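# Reproduce the reference drawing on the pad with markers

## Task

Using the markers, draw a copy of the 'drawing' reference image on the paper pad. The image covers the entire sheet, and its upper edge corresponds to the pad's long side that is farthest from the robot. Marks on the scrap strip next to the pad are ignored when judging.

## Robot and tools

ROBOT. Two arms, left_arm and right_arm. left_arm carries a left hand and right_arm a right hand, each with four fingers and a thumb. Calibrated bases in the scene frame: left_arm at (-0.062, +0.501, 0) m, right_arm at (-0.018, -0.527, 0) m, both turned almost not at all.

FRAMES. Scene frame: origin at table-top height, halfway between the nominal bases; +x runs out over the table away from the robot, +z up, left_arm on the +y side. Camera left/right does not match arm names. Every arm has a hand point 0.05 m in front of the palm, level with the index finger. Its +z runs along the straightened fingers, +y out of the palm, and +x across the palm away from the thumb on the right hand but toward the thumb on the left hand. Straight fingers extend 0.06 to 0.07 m past the point and sit 0.06 m behind it along -y. A wrist bracket on the little-finger side can strike things, and with fingers level the wrist can hang up to 0.11 m (palm down) below the point and touch the table first.

ROW LAYOUT. Every row holds 28 numbers, each in [-1, 1], covering both arms even if one is idle: left_arm dx, dy, dz, rx, ry, rz, then left hand little, ring, middle, index, thumb_bend, thumb_turn, force_limit, speed; then the same 14 for right_arm. The six pose numbers are an offset, not a pose: a shift from that arm's Hand target at the start of the action or move, along the Hand target's own axes. 1.0 equals 0.6 m for dx/dy/dz and 180 degrees for rx/ry/rz (rx, ry, rz form one rotation vector). All rows in one action or one move list count from that same start, not from each other; repeated offsets in later calls keep adding. Six zeros re-request the current Hand target. The hand numbers are absolute targets: fingers +1 straight, -1 curled; thumb_bend +1 straight, -1 fully bent; thumb_turn +1 beside the palm, -1 across in front of it. force_limit maps -1..+1 to roughly 0..10 N (0..15 N for both thumb motors); speed rises linearly from near zero at -1 to full at +0.48 and stays full above. To leave a hand alone, resend the eight hand numbers last executed for it; if none yet, send its hand_measured plus hand_force_limit and hand_speed. A marker is gripped with thumb_turn near -1; objects 0.035 to 0.065 m thick fit, handles down to 0.025 m. Close slowly (speed -0.94 or lower) for a gentle grip.

TOOLS.
- execute_actions(actions, cameras): actions is a list of actions, each up to 15 rows, one row per 1/30 s step; a short action repeats its final row to fill 15 steps. Images return only if actions is empty or cameras names them.
- move(target, speed, blend, stop_force, zero, blocking, cameras): target is one row or up to 15 rows, offsets as above, all from the starting Hand targets. speed is top path speed in m/s, 0.002 to 3.6, default 0.25 (turns up to twice that in rad/s). blend in m rounds corners of a list. stop_force in N, 3 to 120, ends an arm's path when its wrist sensor feels that much push against travel; useful for touching the pen to paper, but unreliable while the hand turns, and omit it when lifting off a contact. zero (default true) rezeroes before the move. blocking=false returns early and cannot be combined with stop_force. Paths do not avoid obstacles; keep them clear of each arm's own base. Whole move capped at 10 s.
- wait(seconds 0 to 10), stop(), zoom_image(camera, region [x0, y0, x1, y1], at most 504x504 pixels), show_instructions() to view reference images, zero_wrist_force(arm), finished_scene(scene 1).
Cameras: cam_high, cam_low, cam_above (896x504), cam_left_wrist, cam_right_wrist (672x504).

RESULTS. end_effector_position (m), end_effector_quat_wxyz and velocities are in the scene frame. Hand target is the last commanded pose after clipping; the hand point may rest short of it, so send the remaining gap as an offset. Orientation commands are limited to 32 degrees from the measured one per step. hand_measured, hand_stopped_by (moving, target, force, stalled, fault) and hand_load_n follow the six-motor order. Wrist force and Wrist torque are in the end effector's axes; pushing on paper shows as force from the surface. The move line reports done, off_target, moving, held or fault; limits=paced means a clipped pose, limits=held means withheld steps. MOTOR HOT warns of heat; at 85 °C the arm brakes for 30 to 60 s.

AVOID. Pressing hard: a contact torque at a joint limit (133 N m for the big joints, 24.9 N m for the wrists) or about 150 N of external force stops the arm for 10 s. Targets even slightly below a firm surface can trigger this, so press the marker lightly and slowly. Do not let the arms or hands touch each other; the clearance check does not always prevent it. Do not drop markers or knock anything off the table, which fails the task. Avoid fast swings, slams and heavy finger loads.

Each tool is called after "Call:" as name(argument=value, ...) on one line, values as JSON.

Reference images:

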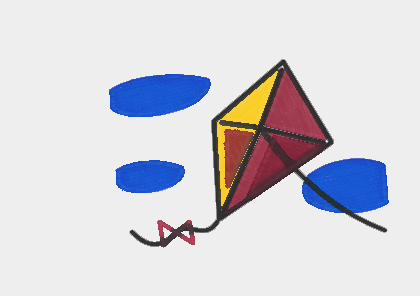

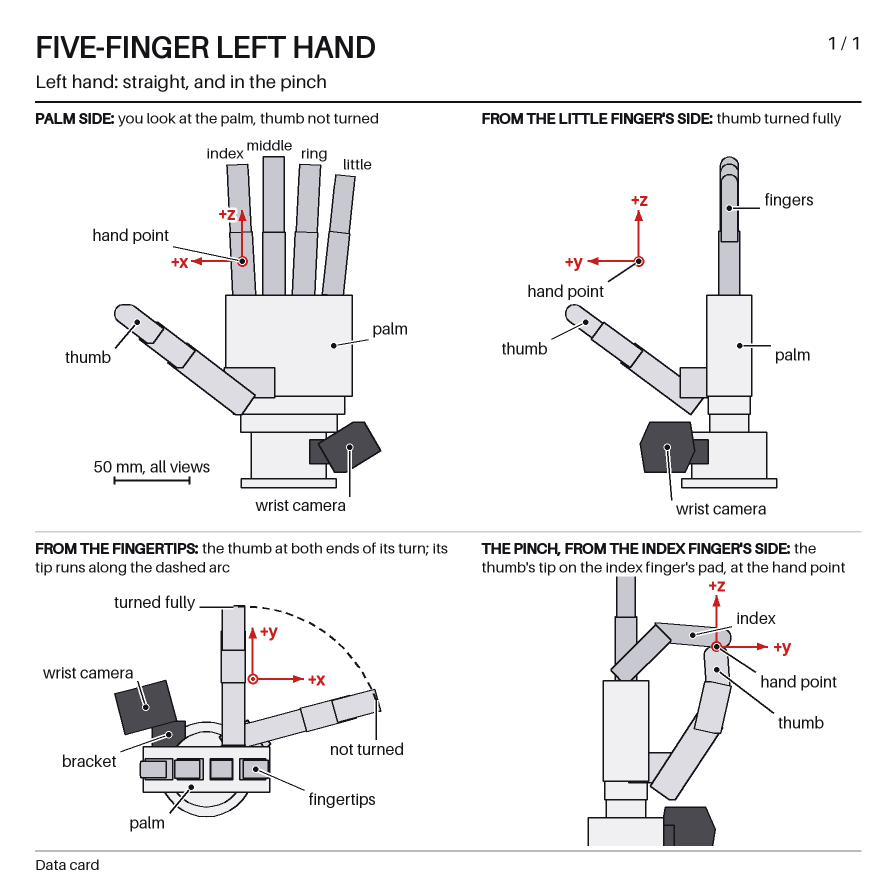

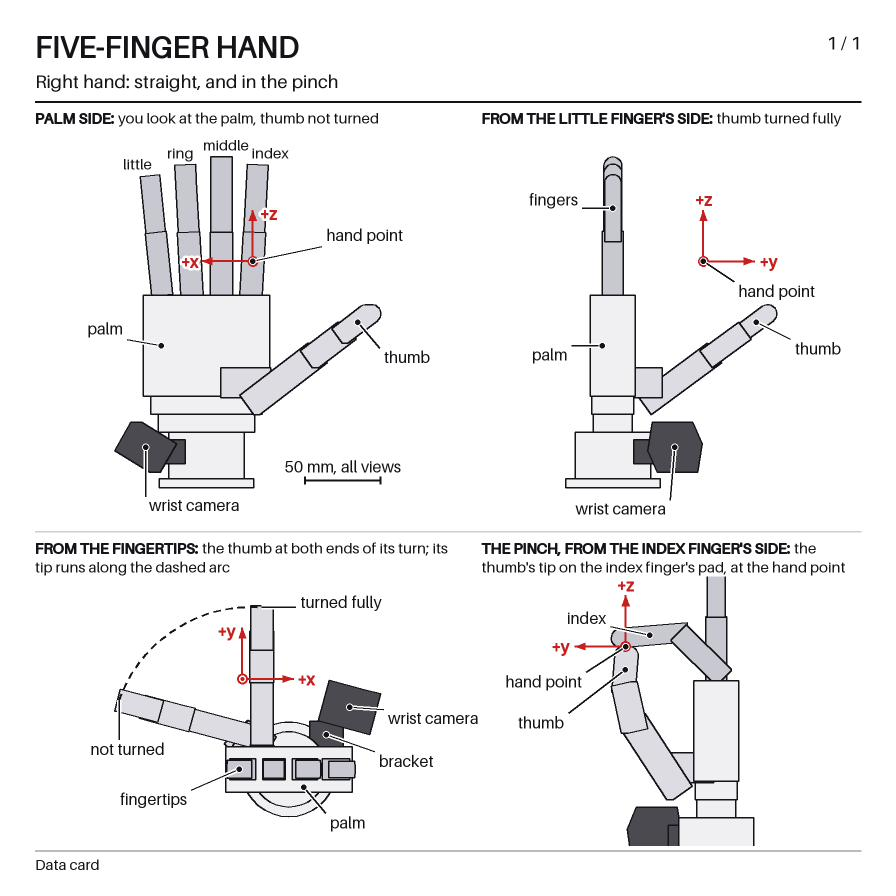

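## Session

Call:
execute_actions(actions=[])

Call:
show_instructions()

Scene clock: 0.00 s.
left_arm: end_effector_position=(+0.1289, -0.1525, +0.2306) hand_measured=(+1.000, +1.000, +1.000, +1.000, +1.000, +1.000) hand_load_n=(+0.0, +0.0, +0.0, +0.0, +0.0, +0.0) hand_stopped_by=(target, target, target, target, target, target) hand_force_limit=0.00 hand_speed=-0.80 end_effector_quat_wxyz=(-0.152, -0.109, +0.959, -0.212) | right_arm: end_effector_position=(+0.8312, -0.1605, +0.1474) hand_measured=(+1.000, +1.000, +1.000, +1.000, +1.000, +1.000) hand_load_n=(+0.0, +0.0, +0.0, +0.5, +0.0, +0.0) hand_stopped_by=(target, target, target, target, target, target) hand_force_limit=0.00 hand_speed=-0.80 end_effector_quat_wxyz=(+0.612, -0.594, +0.425, -0.304)
Joint positions: left_arm=[2.238 -2.624 -0.239 1.512 -1.086 3.53] | right_arm=[0.117 -0.751 1.101 -0.279 1.208 -3.008]
Joint velocities: within noise
Joint torques (N m): no reading
Motor temperatures (°C): left_arm=[41 33 43 33 33 43] | right_arm=[27 24 40 49 43 45]
Wrist force (N): no reading
Wrist torque (N m): no reading
Wrist force, peak (N): no reading
Hand target: left_arm +0.1289, -0.1525, +0.2306; -0.152, -0.109, +0.959, -0.212 | right_arm +0.8312, -0.1605, +0.1474; +0.612, -0.594, +0.425, -0.304

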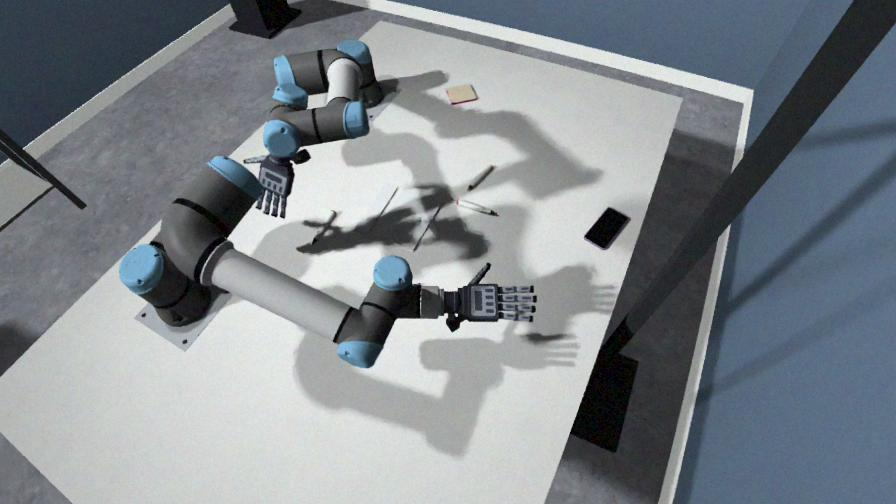

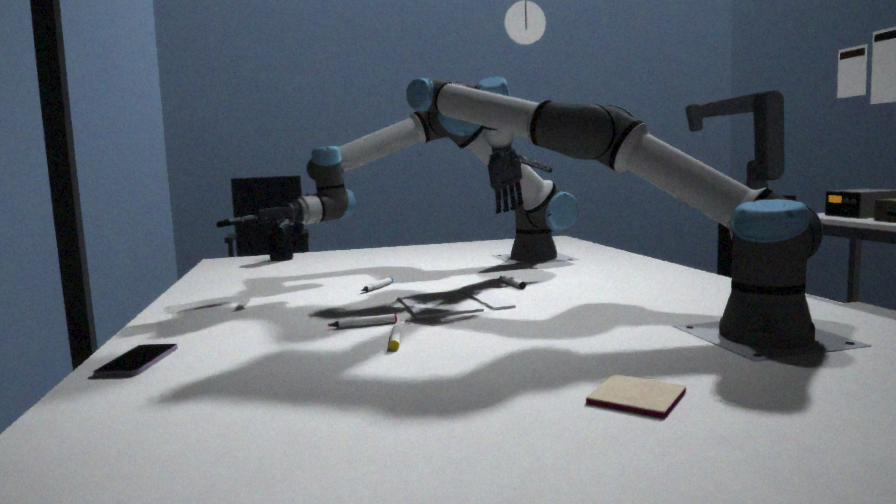

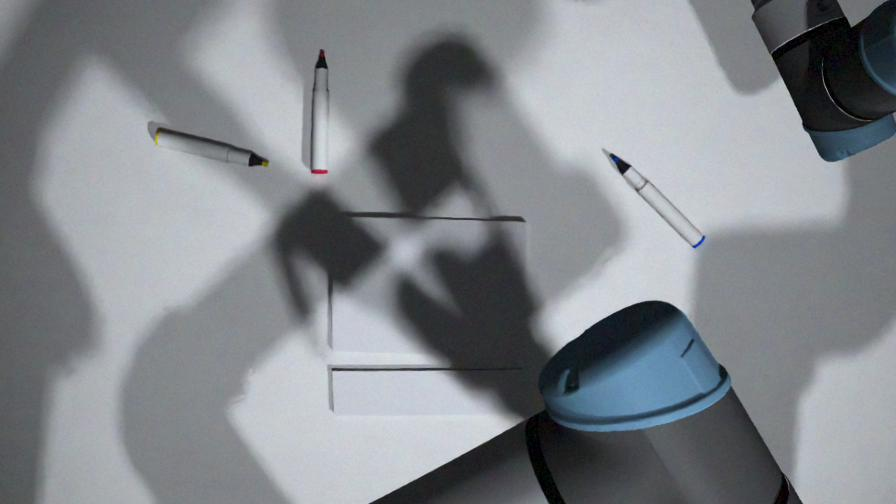

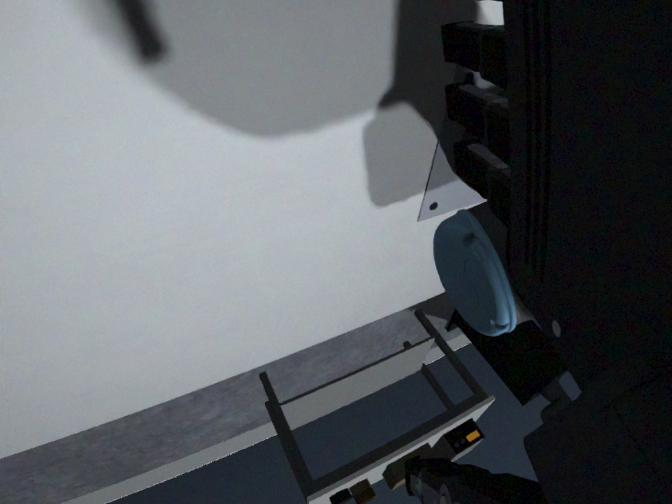

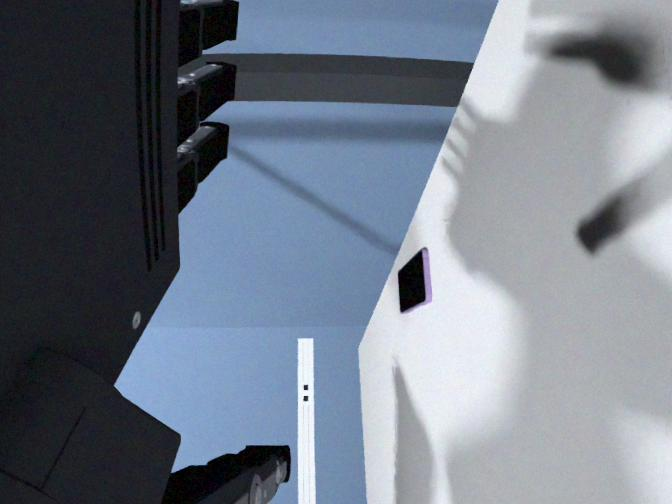

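Reference images for this scene: drawing, FIVE-FINGER LEFT HAND page 1, FIVE-FINGER HAND page 1.

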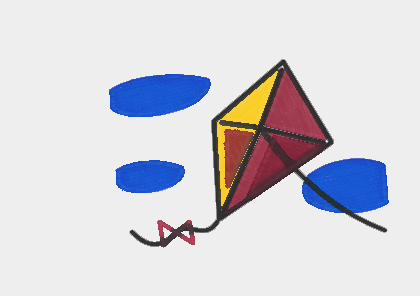

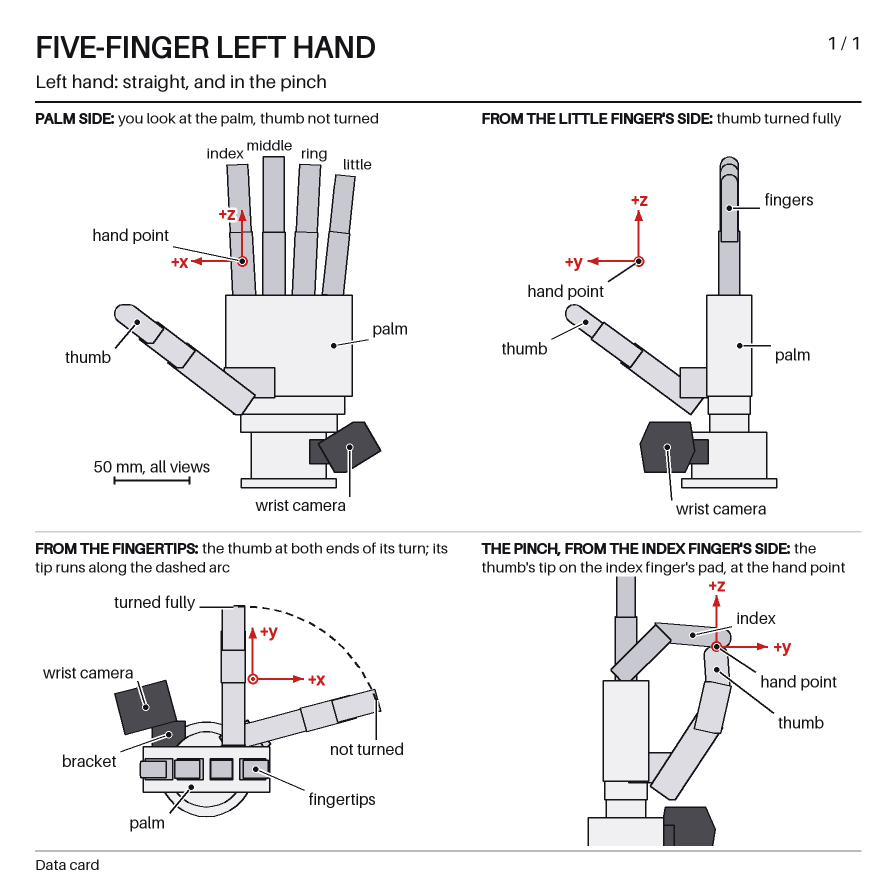

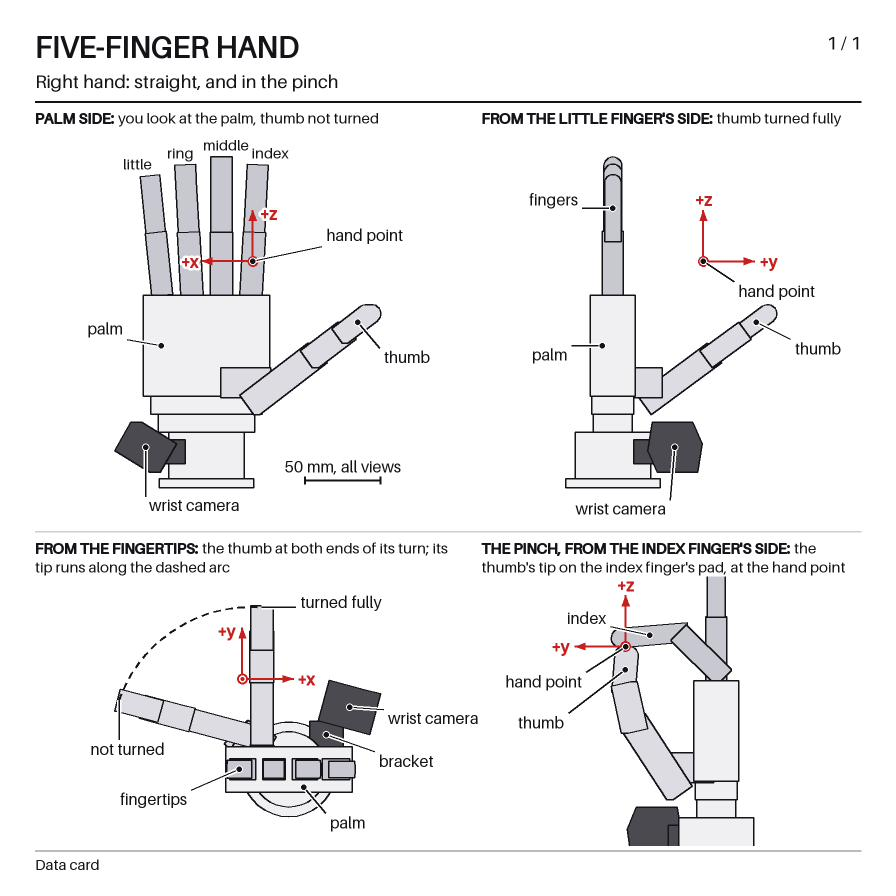

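Call:
zoom_image(camera="cam_above", region=[130, 30, 560, 430])

Call:
zoom_image(camera="cam_above", region=[520, 100, 760, 280])

Call:
zoom_image(camera="cam_high", region=[250, 130, 560, 300])

Call:
zoom_image(camera="cam_low", region=[250, 240, 600, 400])

Scaled by 1.172 from the camera's 896x504 image, which has a finer 1280x720 frame.

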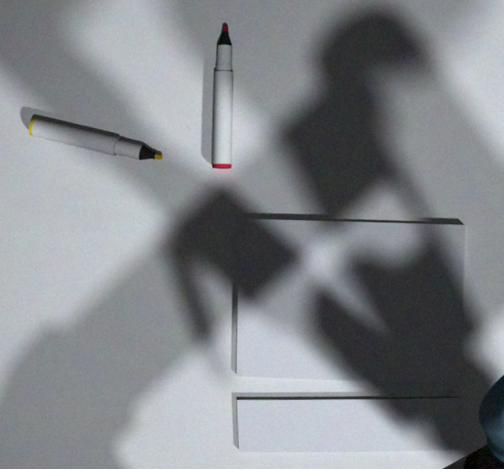

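Scaled by 2.100 from the camera's 896x504 image, which has a finer 1280x720 frame.

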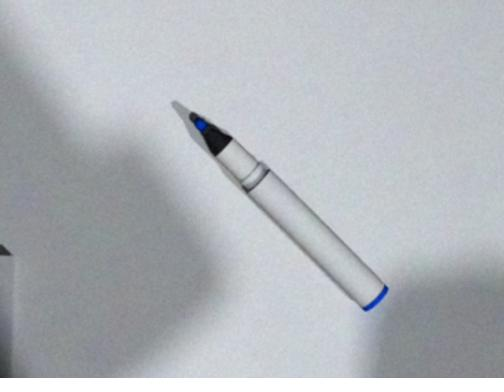

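Scaled by 1.626 from the camera's 896x504 image, which has a finer 1280x720 frame.

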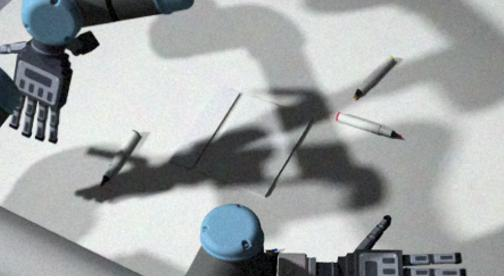

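Scaled by 1.440 from the camera's 896x504 image, which has a finer 1280x720 frame.

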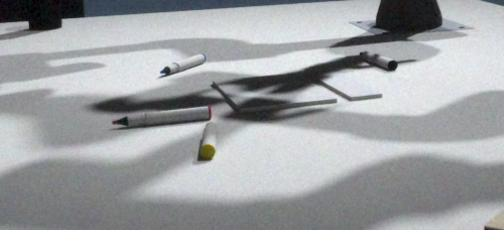

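Call:
move(target=[[-0.6516,0.2342,-0.549,0.0845,-0.0933,-0.216,1,1,1,1,1,1,0,-0.8,0,0,0,0,0,0,1,1,1,1,1,1,0,-0.8],[-0.861,0.971,-0.95,0.169,-0.1865,-0.432,1,1,1,1,1,1,0,-0.8,0,0,0,0,0,0,1,1,1,1,1,1,0,-0.8]], speed=0.3, blend=[0.1, 0], cameras=["all"])

Scene clock: 15.57 s.
left_arm: end_effector_position=(+0.5894, +0.6883, +0.3291) hand_measured=(+1.000, +1.000, +1.000, +1.000, +1.000, +1.000) hand_load_n=(+0.0, +0.0, +0.0, +0.0, +0.0, +0.0) hand_stopped_by=(target, target, target, target, target, target) hand_force_limit=0.00 hand_speed=-0.80 end_effector_quat_wxyz=(-0.099, +0.756, -0.572, +0.303) | right_arm: end_effector_position=(+0.8312, -0.1605, +0.1474) hand_measured=(+1.000, +1.000, +1.000, +1.000, +1.000, +1.000) hand_load_n=(+0.0, +0.0, +0.0, +0.0, +0.0, +0.0) hand_stopped_by=(target, target, target, target, target, target) hand_force_limit=0.00 hand_speed=-0.80 end_effector_quat_wxyz=(+0.612, -0.594, +0.425, -0.304)
Joint positions: left_arm=[3.833 -2.582 -0.035 1.422 -1.029 3.454] | right_arm=[0.117 -0.751 1.101 -0.279 1.208 -3.008]
Joint torques (N m): left_arm=[11.5 61.03 21.78 0.82 -1.79 -1.45] | right_arm=[-0.5 -56.01 -22.99 -1.32 -0.18 -0.19]
Wrist force (N): left_arm=[0.0 -0.4 0.0] | right_arm=[-0.3 0.0 -0.2]
Wrist torque (N m): left_arm=[-0.05 -0.01 0.05] | right_arm=[0.02 0.05 -0.01]
Wrist force, peak (N): left_arm=[-1.5 -0.7 -0.5] | right_arm=[-0.2 0.4 -0.3]
Hand target: left_arm +0.5907, +0.6889, +0.3299; -0.041, +0.755, -0.601, +0.258 | right_arm +0.8312, -0.1605, +0.1474; +0.612, -0.594, +0.425, -0.304
Off the commanded pose: left_arm 0.002 m, 9 deg | right_arm 0.000 m, 0 deg.
elbow stopped short (left arm): the move would have taken joint 3 (elbow) straighter than the controller allows.
move: off_target (left_arm)

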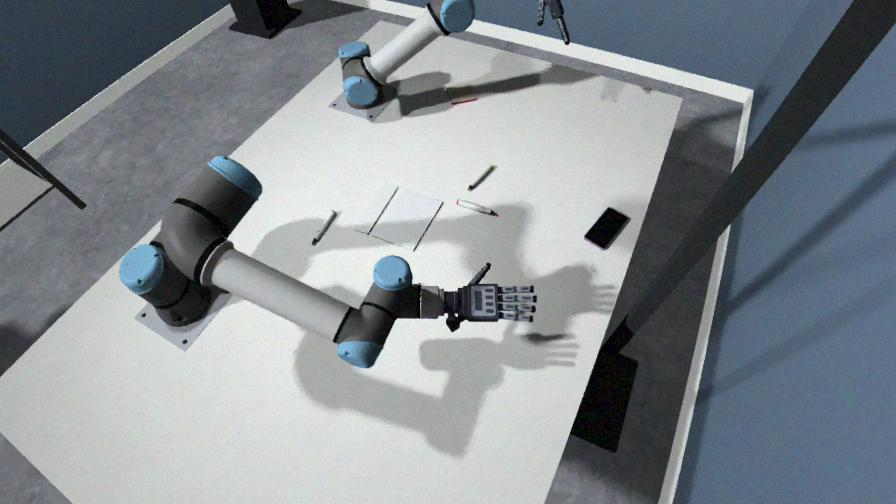

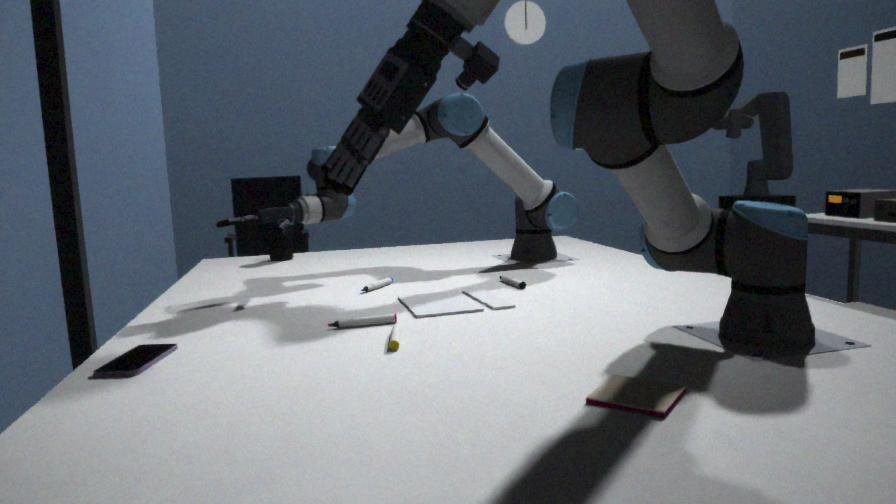

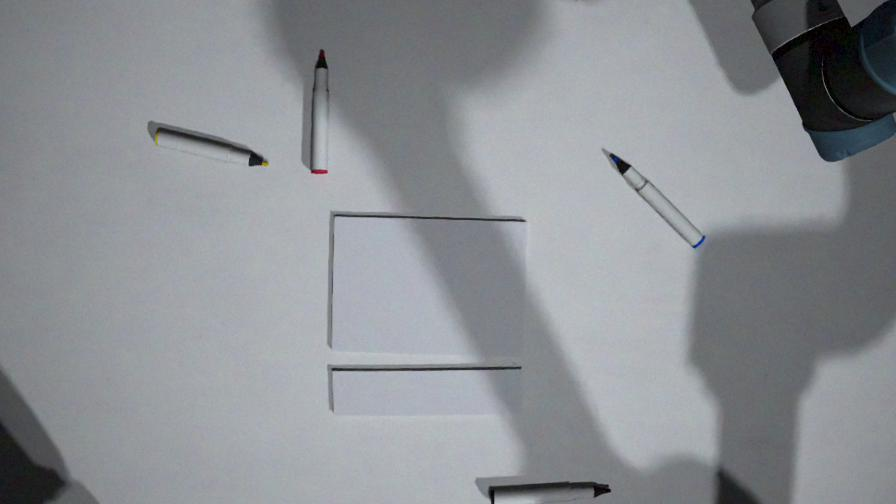

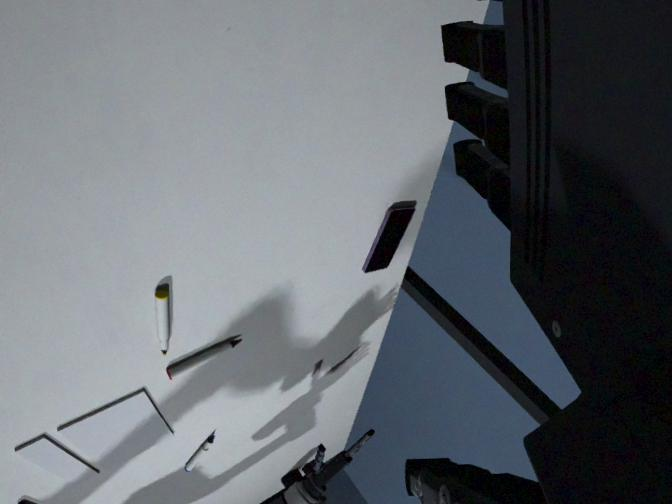

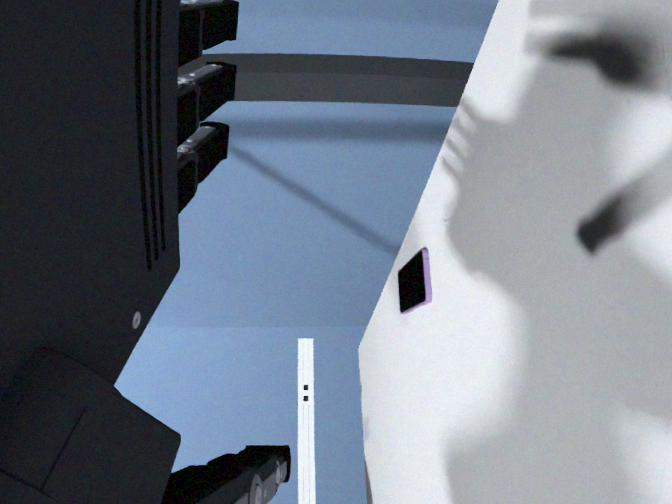

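Call:
zoom_image(camera="cam_above", region=[310, 200, 440, 300])

Call:
zoom_image(camera="cam_above", region=[430, 200, 560, 300])

Call:
zoom_image(camera="cam_above", region=[310, 330, 440, 430])

Call:
zoom_image(camera="cam_above", region=[430, 330, 560, 430])

Scaled by 3.877 from the camera's 896x504 image, which has a finer 1280x720 frame.

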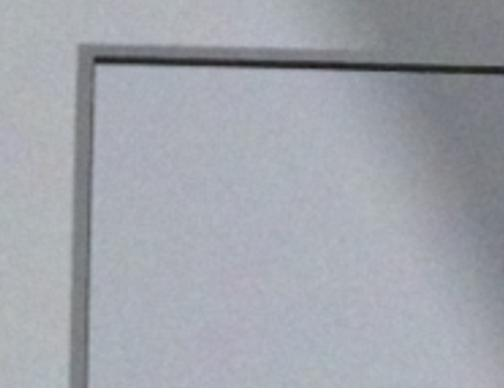

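Scaled by 3.877 from the camera's 896x504 image, which has a finer 1280x720 frame.

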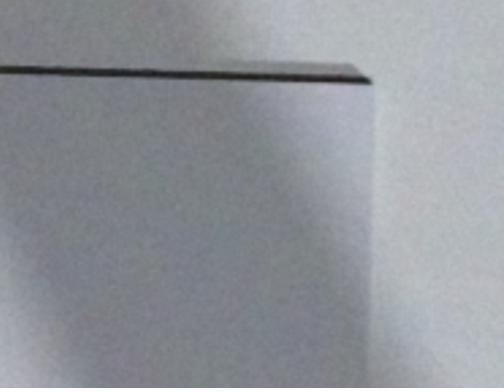

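Scaled by 3.877 from the camera's 896x504 image, which has a finer 1280x720 frame.

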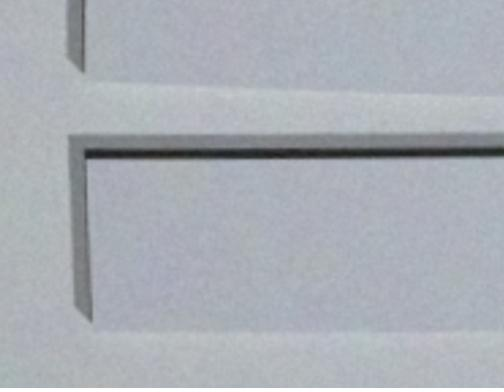

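Scaled by 3.877 from the camera's 896x504 image, which has a finer 1280x720 frame.

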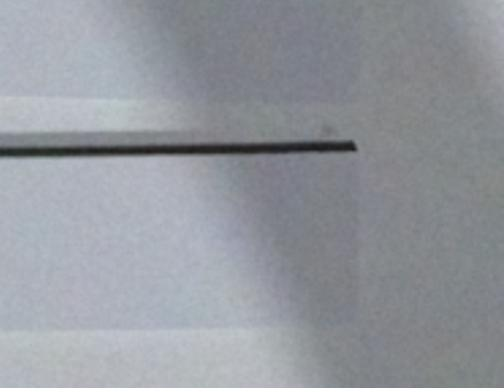

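Call:
move(target=[0.5358,0.2592,0.4658,0.2327,0.0134,0.1669,0.4,0.4,0.4,0.4,0.2,-1,-0.4,0,0,0,0,0,0,0,1,1,1,1,1,1,0,-0.8], speed=0.25, cameras=["all"])

Scene clock: 43.53 s.
left_arm: end_effector_position=(+0.6217, +0.2785, +0.1397) hand_measured=(+0.400, +0.400, +0.400, +0.400, +0.200, -1.000) hand_load_n=(+0.0, +0.0, +0.0, +0.0, +0.0, +0.0) hand_stopped_by=(target, target, target, target, target, target) hand_force_limit=-0.40 hand_speed=0.00 end_effector_quat_wxyz=(+0.357, -0.508, +0.643, -0.449) | right_arm: end_effector_position=(+0.8312, -0.1605, +0.1474) hand_measured=(+1.000, +1.000, +1.000, +1.000, +1.000, +1.000) hand_load_n=(+0.0, +0.0, +0.0, +0.0, +0.0, +0.0) hand_stopped_by=(target, target, target, target, target, target) hand_force_limit=0.00 hand_speed=-0.80 end_effector_quat_wxyz=(+0.612, -0.594, +0.425, -0.304)
Joint positions: left_arm=[3.12 -1.981 -1.628 3.254 -1.374 3.217] | right_arm=[0.117 -0.751 1.101 -0.279 1.208 -3.008]
Joint torques (N m): left_arm=[-10.78 26.61 9.26 3.54 -2.64 1.39] | right_arm=[0.24 -56.22 -22.7 -1.6 -0.28 -0.36]
Wrist force (N): left_arm=[-0.3 -0.9 0.5] | right_arm=[-0.1 0.2 -0.2]
Wrist torque (N m): left_arm=[-0.11 -0.01 -0.08] | right_arm=[0.04 0.02 0.00]
Wrist force, peak (N): left_arm=[-1.2 -0.9 -0.6] | right_arm=[0.0 -0.1 -0.4]
Hand target: left_arm +0.6217, +0.2785, +0.1397; +0.357, -0.508, +0.643, -0.449 | right_arm +0.8312, -0.1605, +0.1474; +0.612, -0.594, +0.425, -0.304
Off the commanded pose: left_arm 0.000 m, 0 deg | right_arm 0.000 m, 0 deg.
move: done

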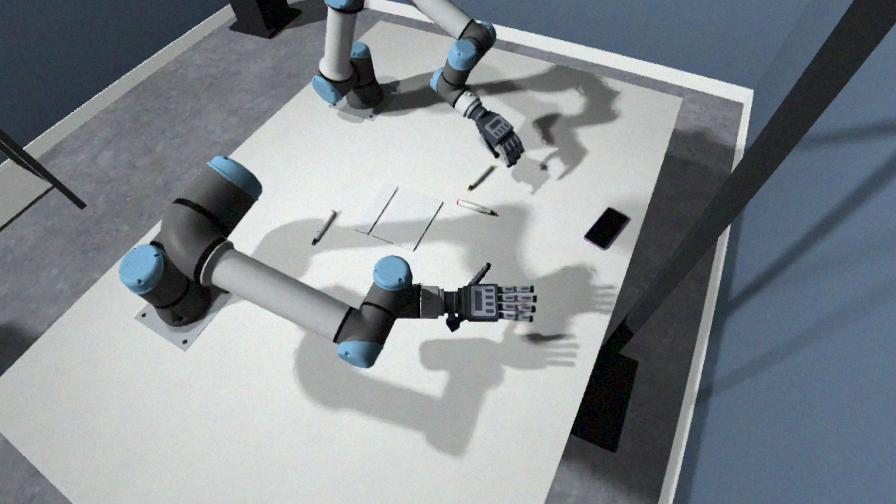

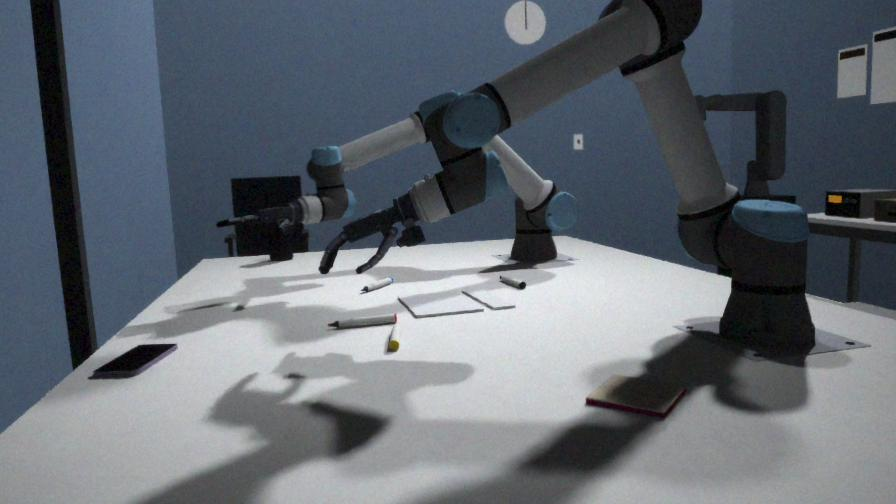

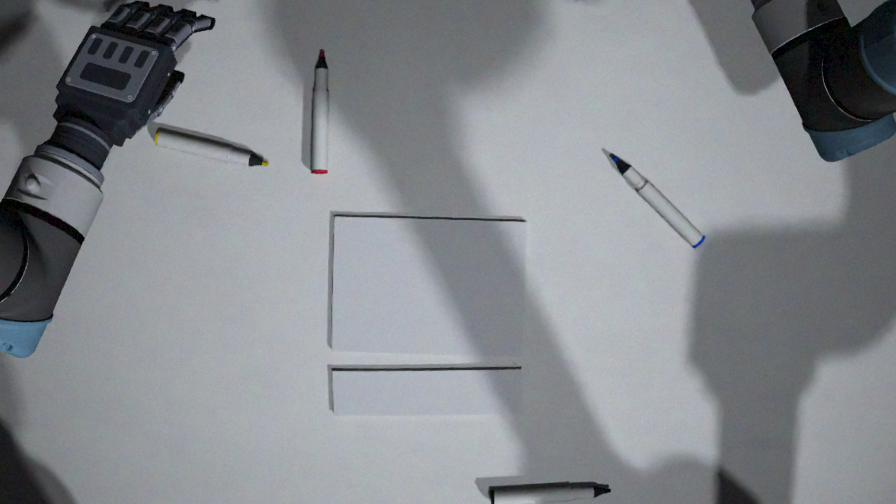

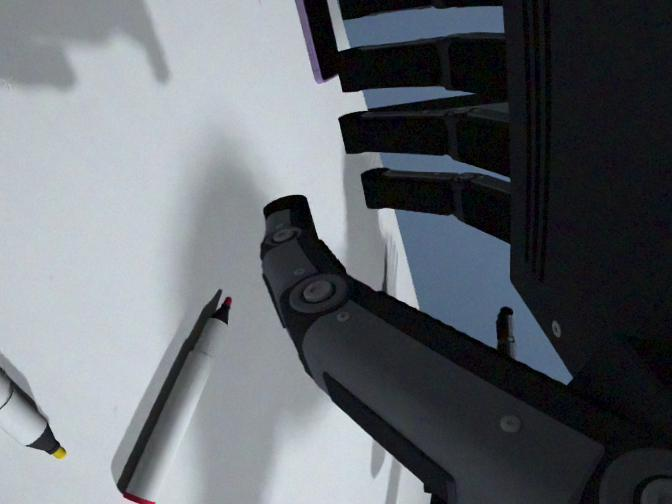

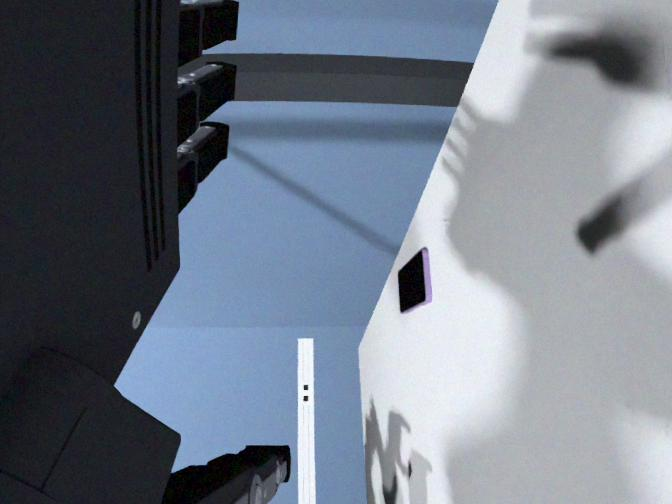

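Call:
zoom_image(camera="cam_above", region=[40, 0, 280, 180])

Call:
zoom_image(camera="cam_low", region=[290, 160, 460, 360])

Call:
zoom_image(camera="cam_high", region=[400, 60, 600, 260])

Scaled by 2.100 from the camera's 896x504 image, which has a finer 1280x720 frame.

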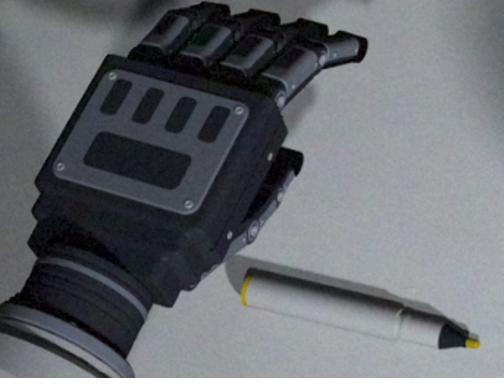

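Scaled by 2.520 from the camera's 896x504 image, which has a finer 1280x720 frame.

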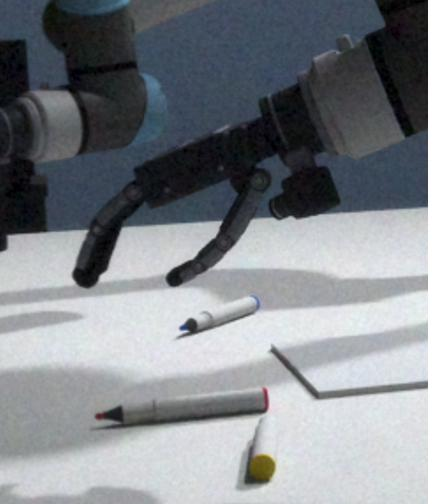

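Scaled by 2.520 from the camera's 896x504 image, which has a finer 1280x720 frame.

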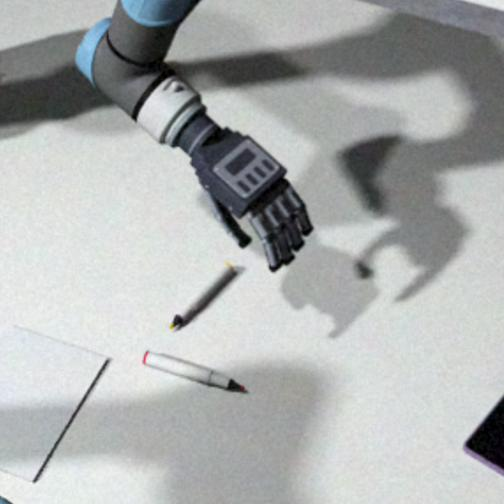

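Call:
move(target=[0.0188,0.1337,-0.075,0,0,0,0.4,0.4,0.4,0.4,0.2,-1,-0.4,0,0,0,0,0,0,0,1,1,1,1,1,1,0,-0.8], speed=0.2, cameras=["cam_high","cam_low","cam_above","cam_left_wrist"])

Call:
zoom_image(camera="cam_above", region=[90, 40, 330, 220])

Call:
zoom_image(camera="cam_low", region=[310, 200, 460, 370])

Scene clock: 47.33 s.
left_arm: end_effector_position=(+0.5514, +0.2836, +0.0796) hand_measured=(+0.400, +0.400, +0.400, +0.400, +0.200, -1.000) hand_load_n=(+0.0, +0.0, +0.0, +0.0, +0.0, +0.0) hand_stopped_by=(target, target, target, target, target, target) hand_force_limit=-0.40 hand_speed=0.00 end_effector_quat_wxyz=(+0.357, -0.508, +0.643, -0.449) | right_arm: end_effector_position=(+0.8312, -0.1605, +0.1474) hand_measured=(+1.000, +1.000, +1.000, +1.000, +1.000, +1.000) hand_load_n=(+0.0, +0.5, +0.0, +0.0, +0.0, -0.5) hand_stopped_by=(target, target, target, target, target, target) hand_force_limit=0.00 hand_speed=-0.80 end_effector_quat_wxyz=(+0.612, -0.594, +0.425, -0.304)
Joint positions: left_arm=[3.129 -1.916 -1.908 3.468 -1.365 3.22] | right_arm=[0.117 -0.751 1.101 -0.279 1.208 -3.008]
Joint torques (N m): left_arm=[11 39.63 7.42 3.76 2.38 -1.59] | right_arm=[0.5 -56.64 -22.11 -1.72 -0.29 -0.34]
Wrist force (N): left_arm=[0.0 -0.9 0.6] | right_arm=[-0.1 0.1 -0.2]
Wrist torque (N m): left_arm=[-0.14 -0.07 -0.05] | right_arm=[0.02 0.02 0.00]
Wrist force, peak (N): left_arm=[-0.5 -1.9 1.2] | right_arm=[-0.4 0.2 -0.2]
Hand target: left_arm +0.5514, +0.2836, +0.0796; +0.357, -0.508, +0.643, -0.449 | right_arm +0.8312, -0.1605, +0.1474; +0.612, -0.594, +0.425, -0.304
Off the commanded pose: left_arm 0.000 m, 0 deg | right_arm 0.000 m, 0 deg.
move: done
Images, in order (width x height): cam_high 896x504, cam_low 896x504, cam_above 896x504, cam_left_wrist 672x504.

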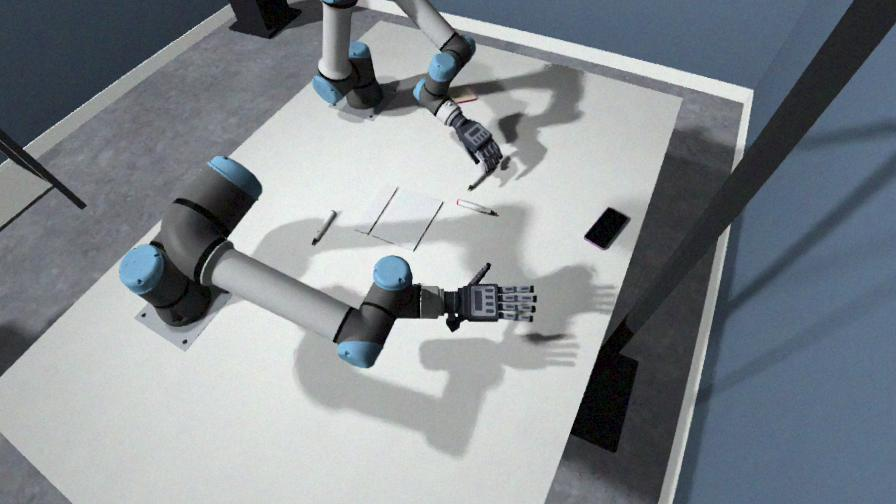

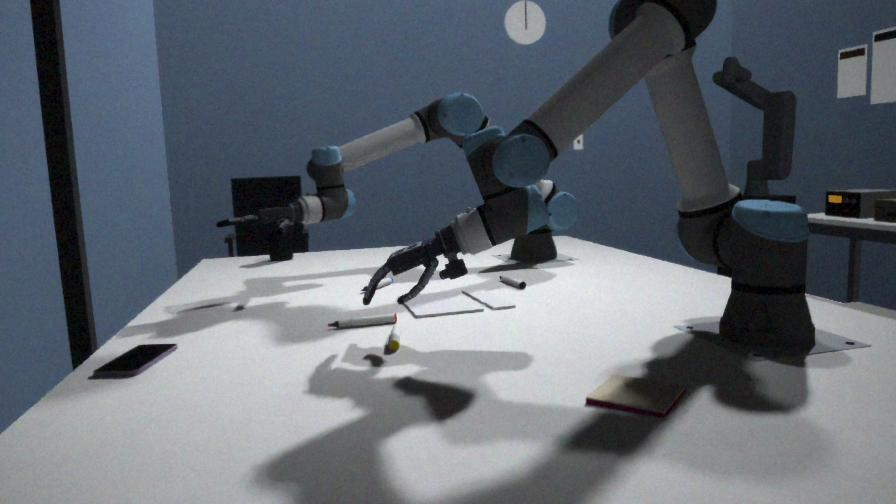

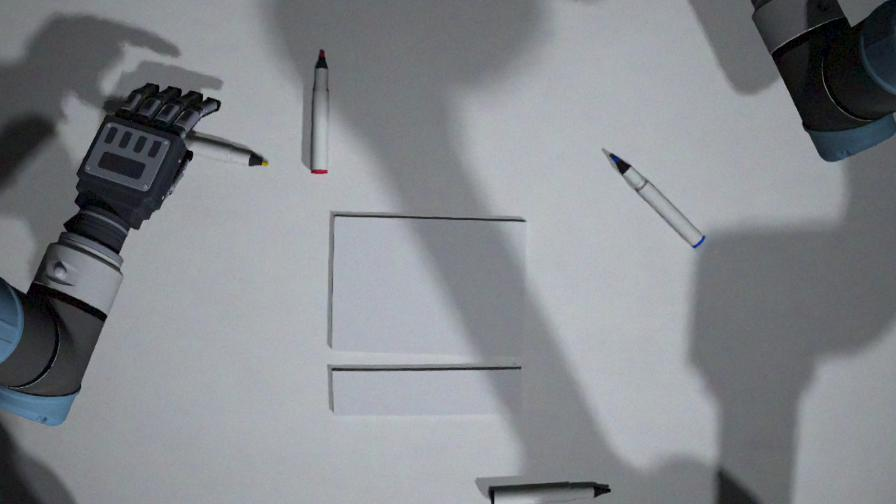

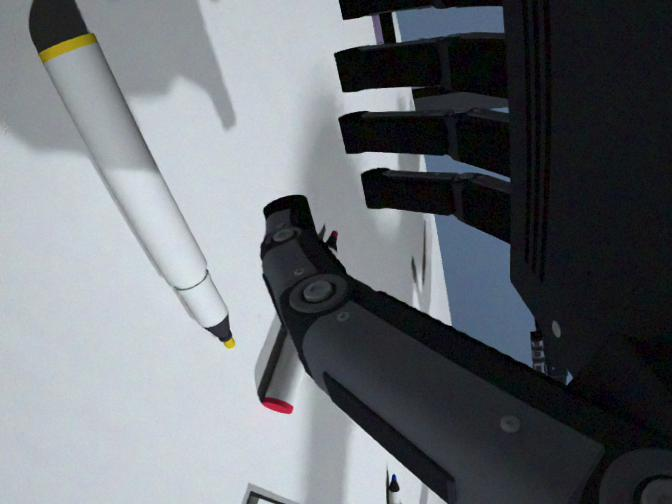

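Scaled by 2.100 from the camera's 896x504 image, which has a finer 1280x720 frame.

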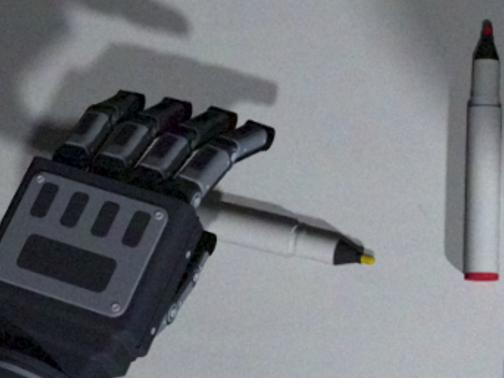

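Scaled by 2.965 from the camera's 896x504 image, which has a finer 1280x720 frame.

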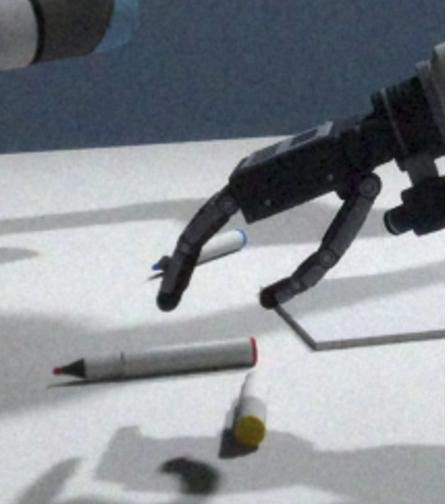

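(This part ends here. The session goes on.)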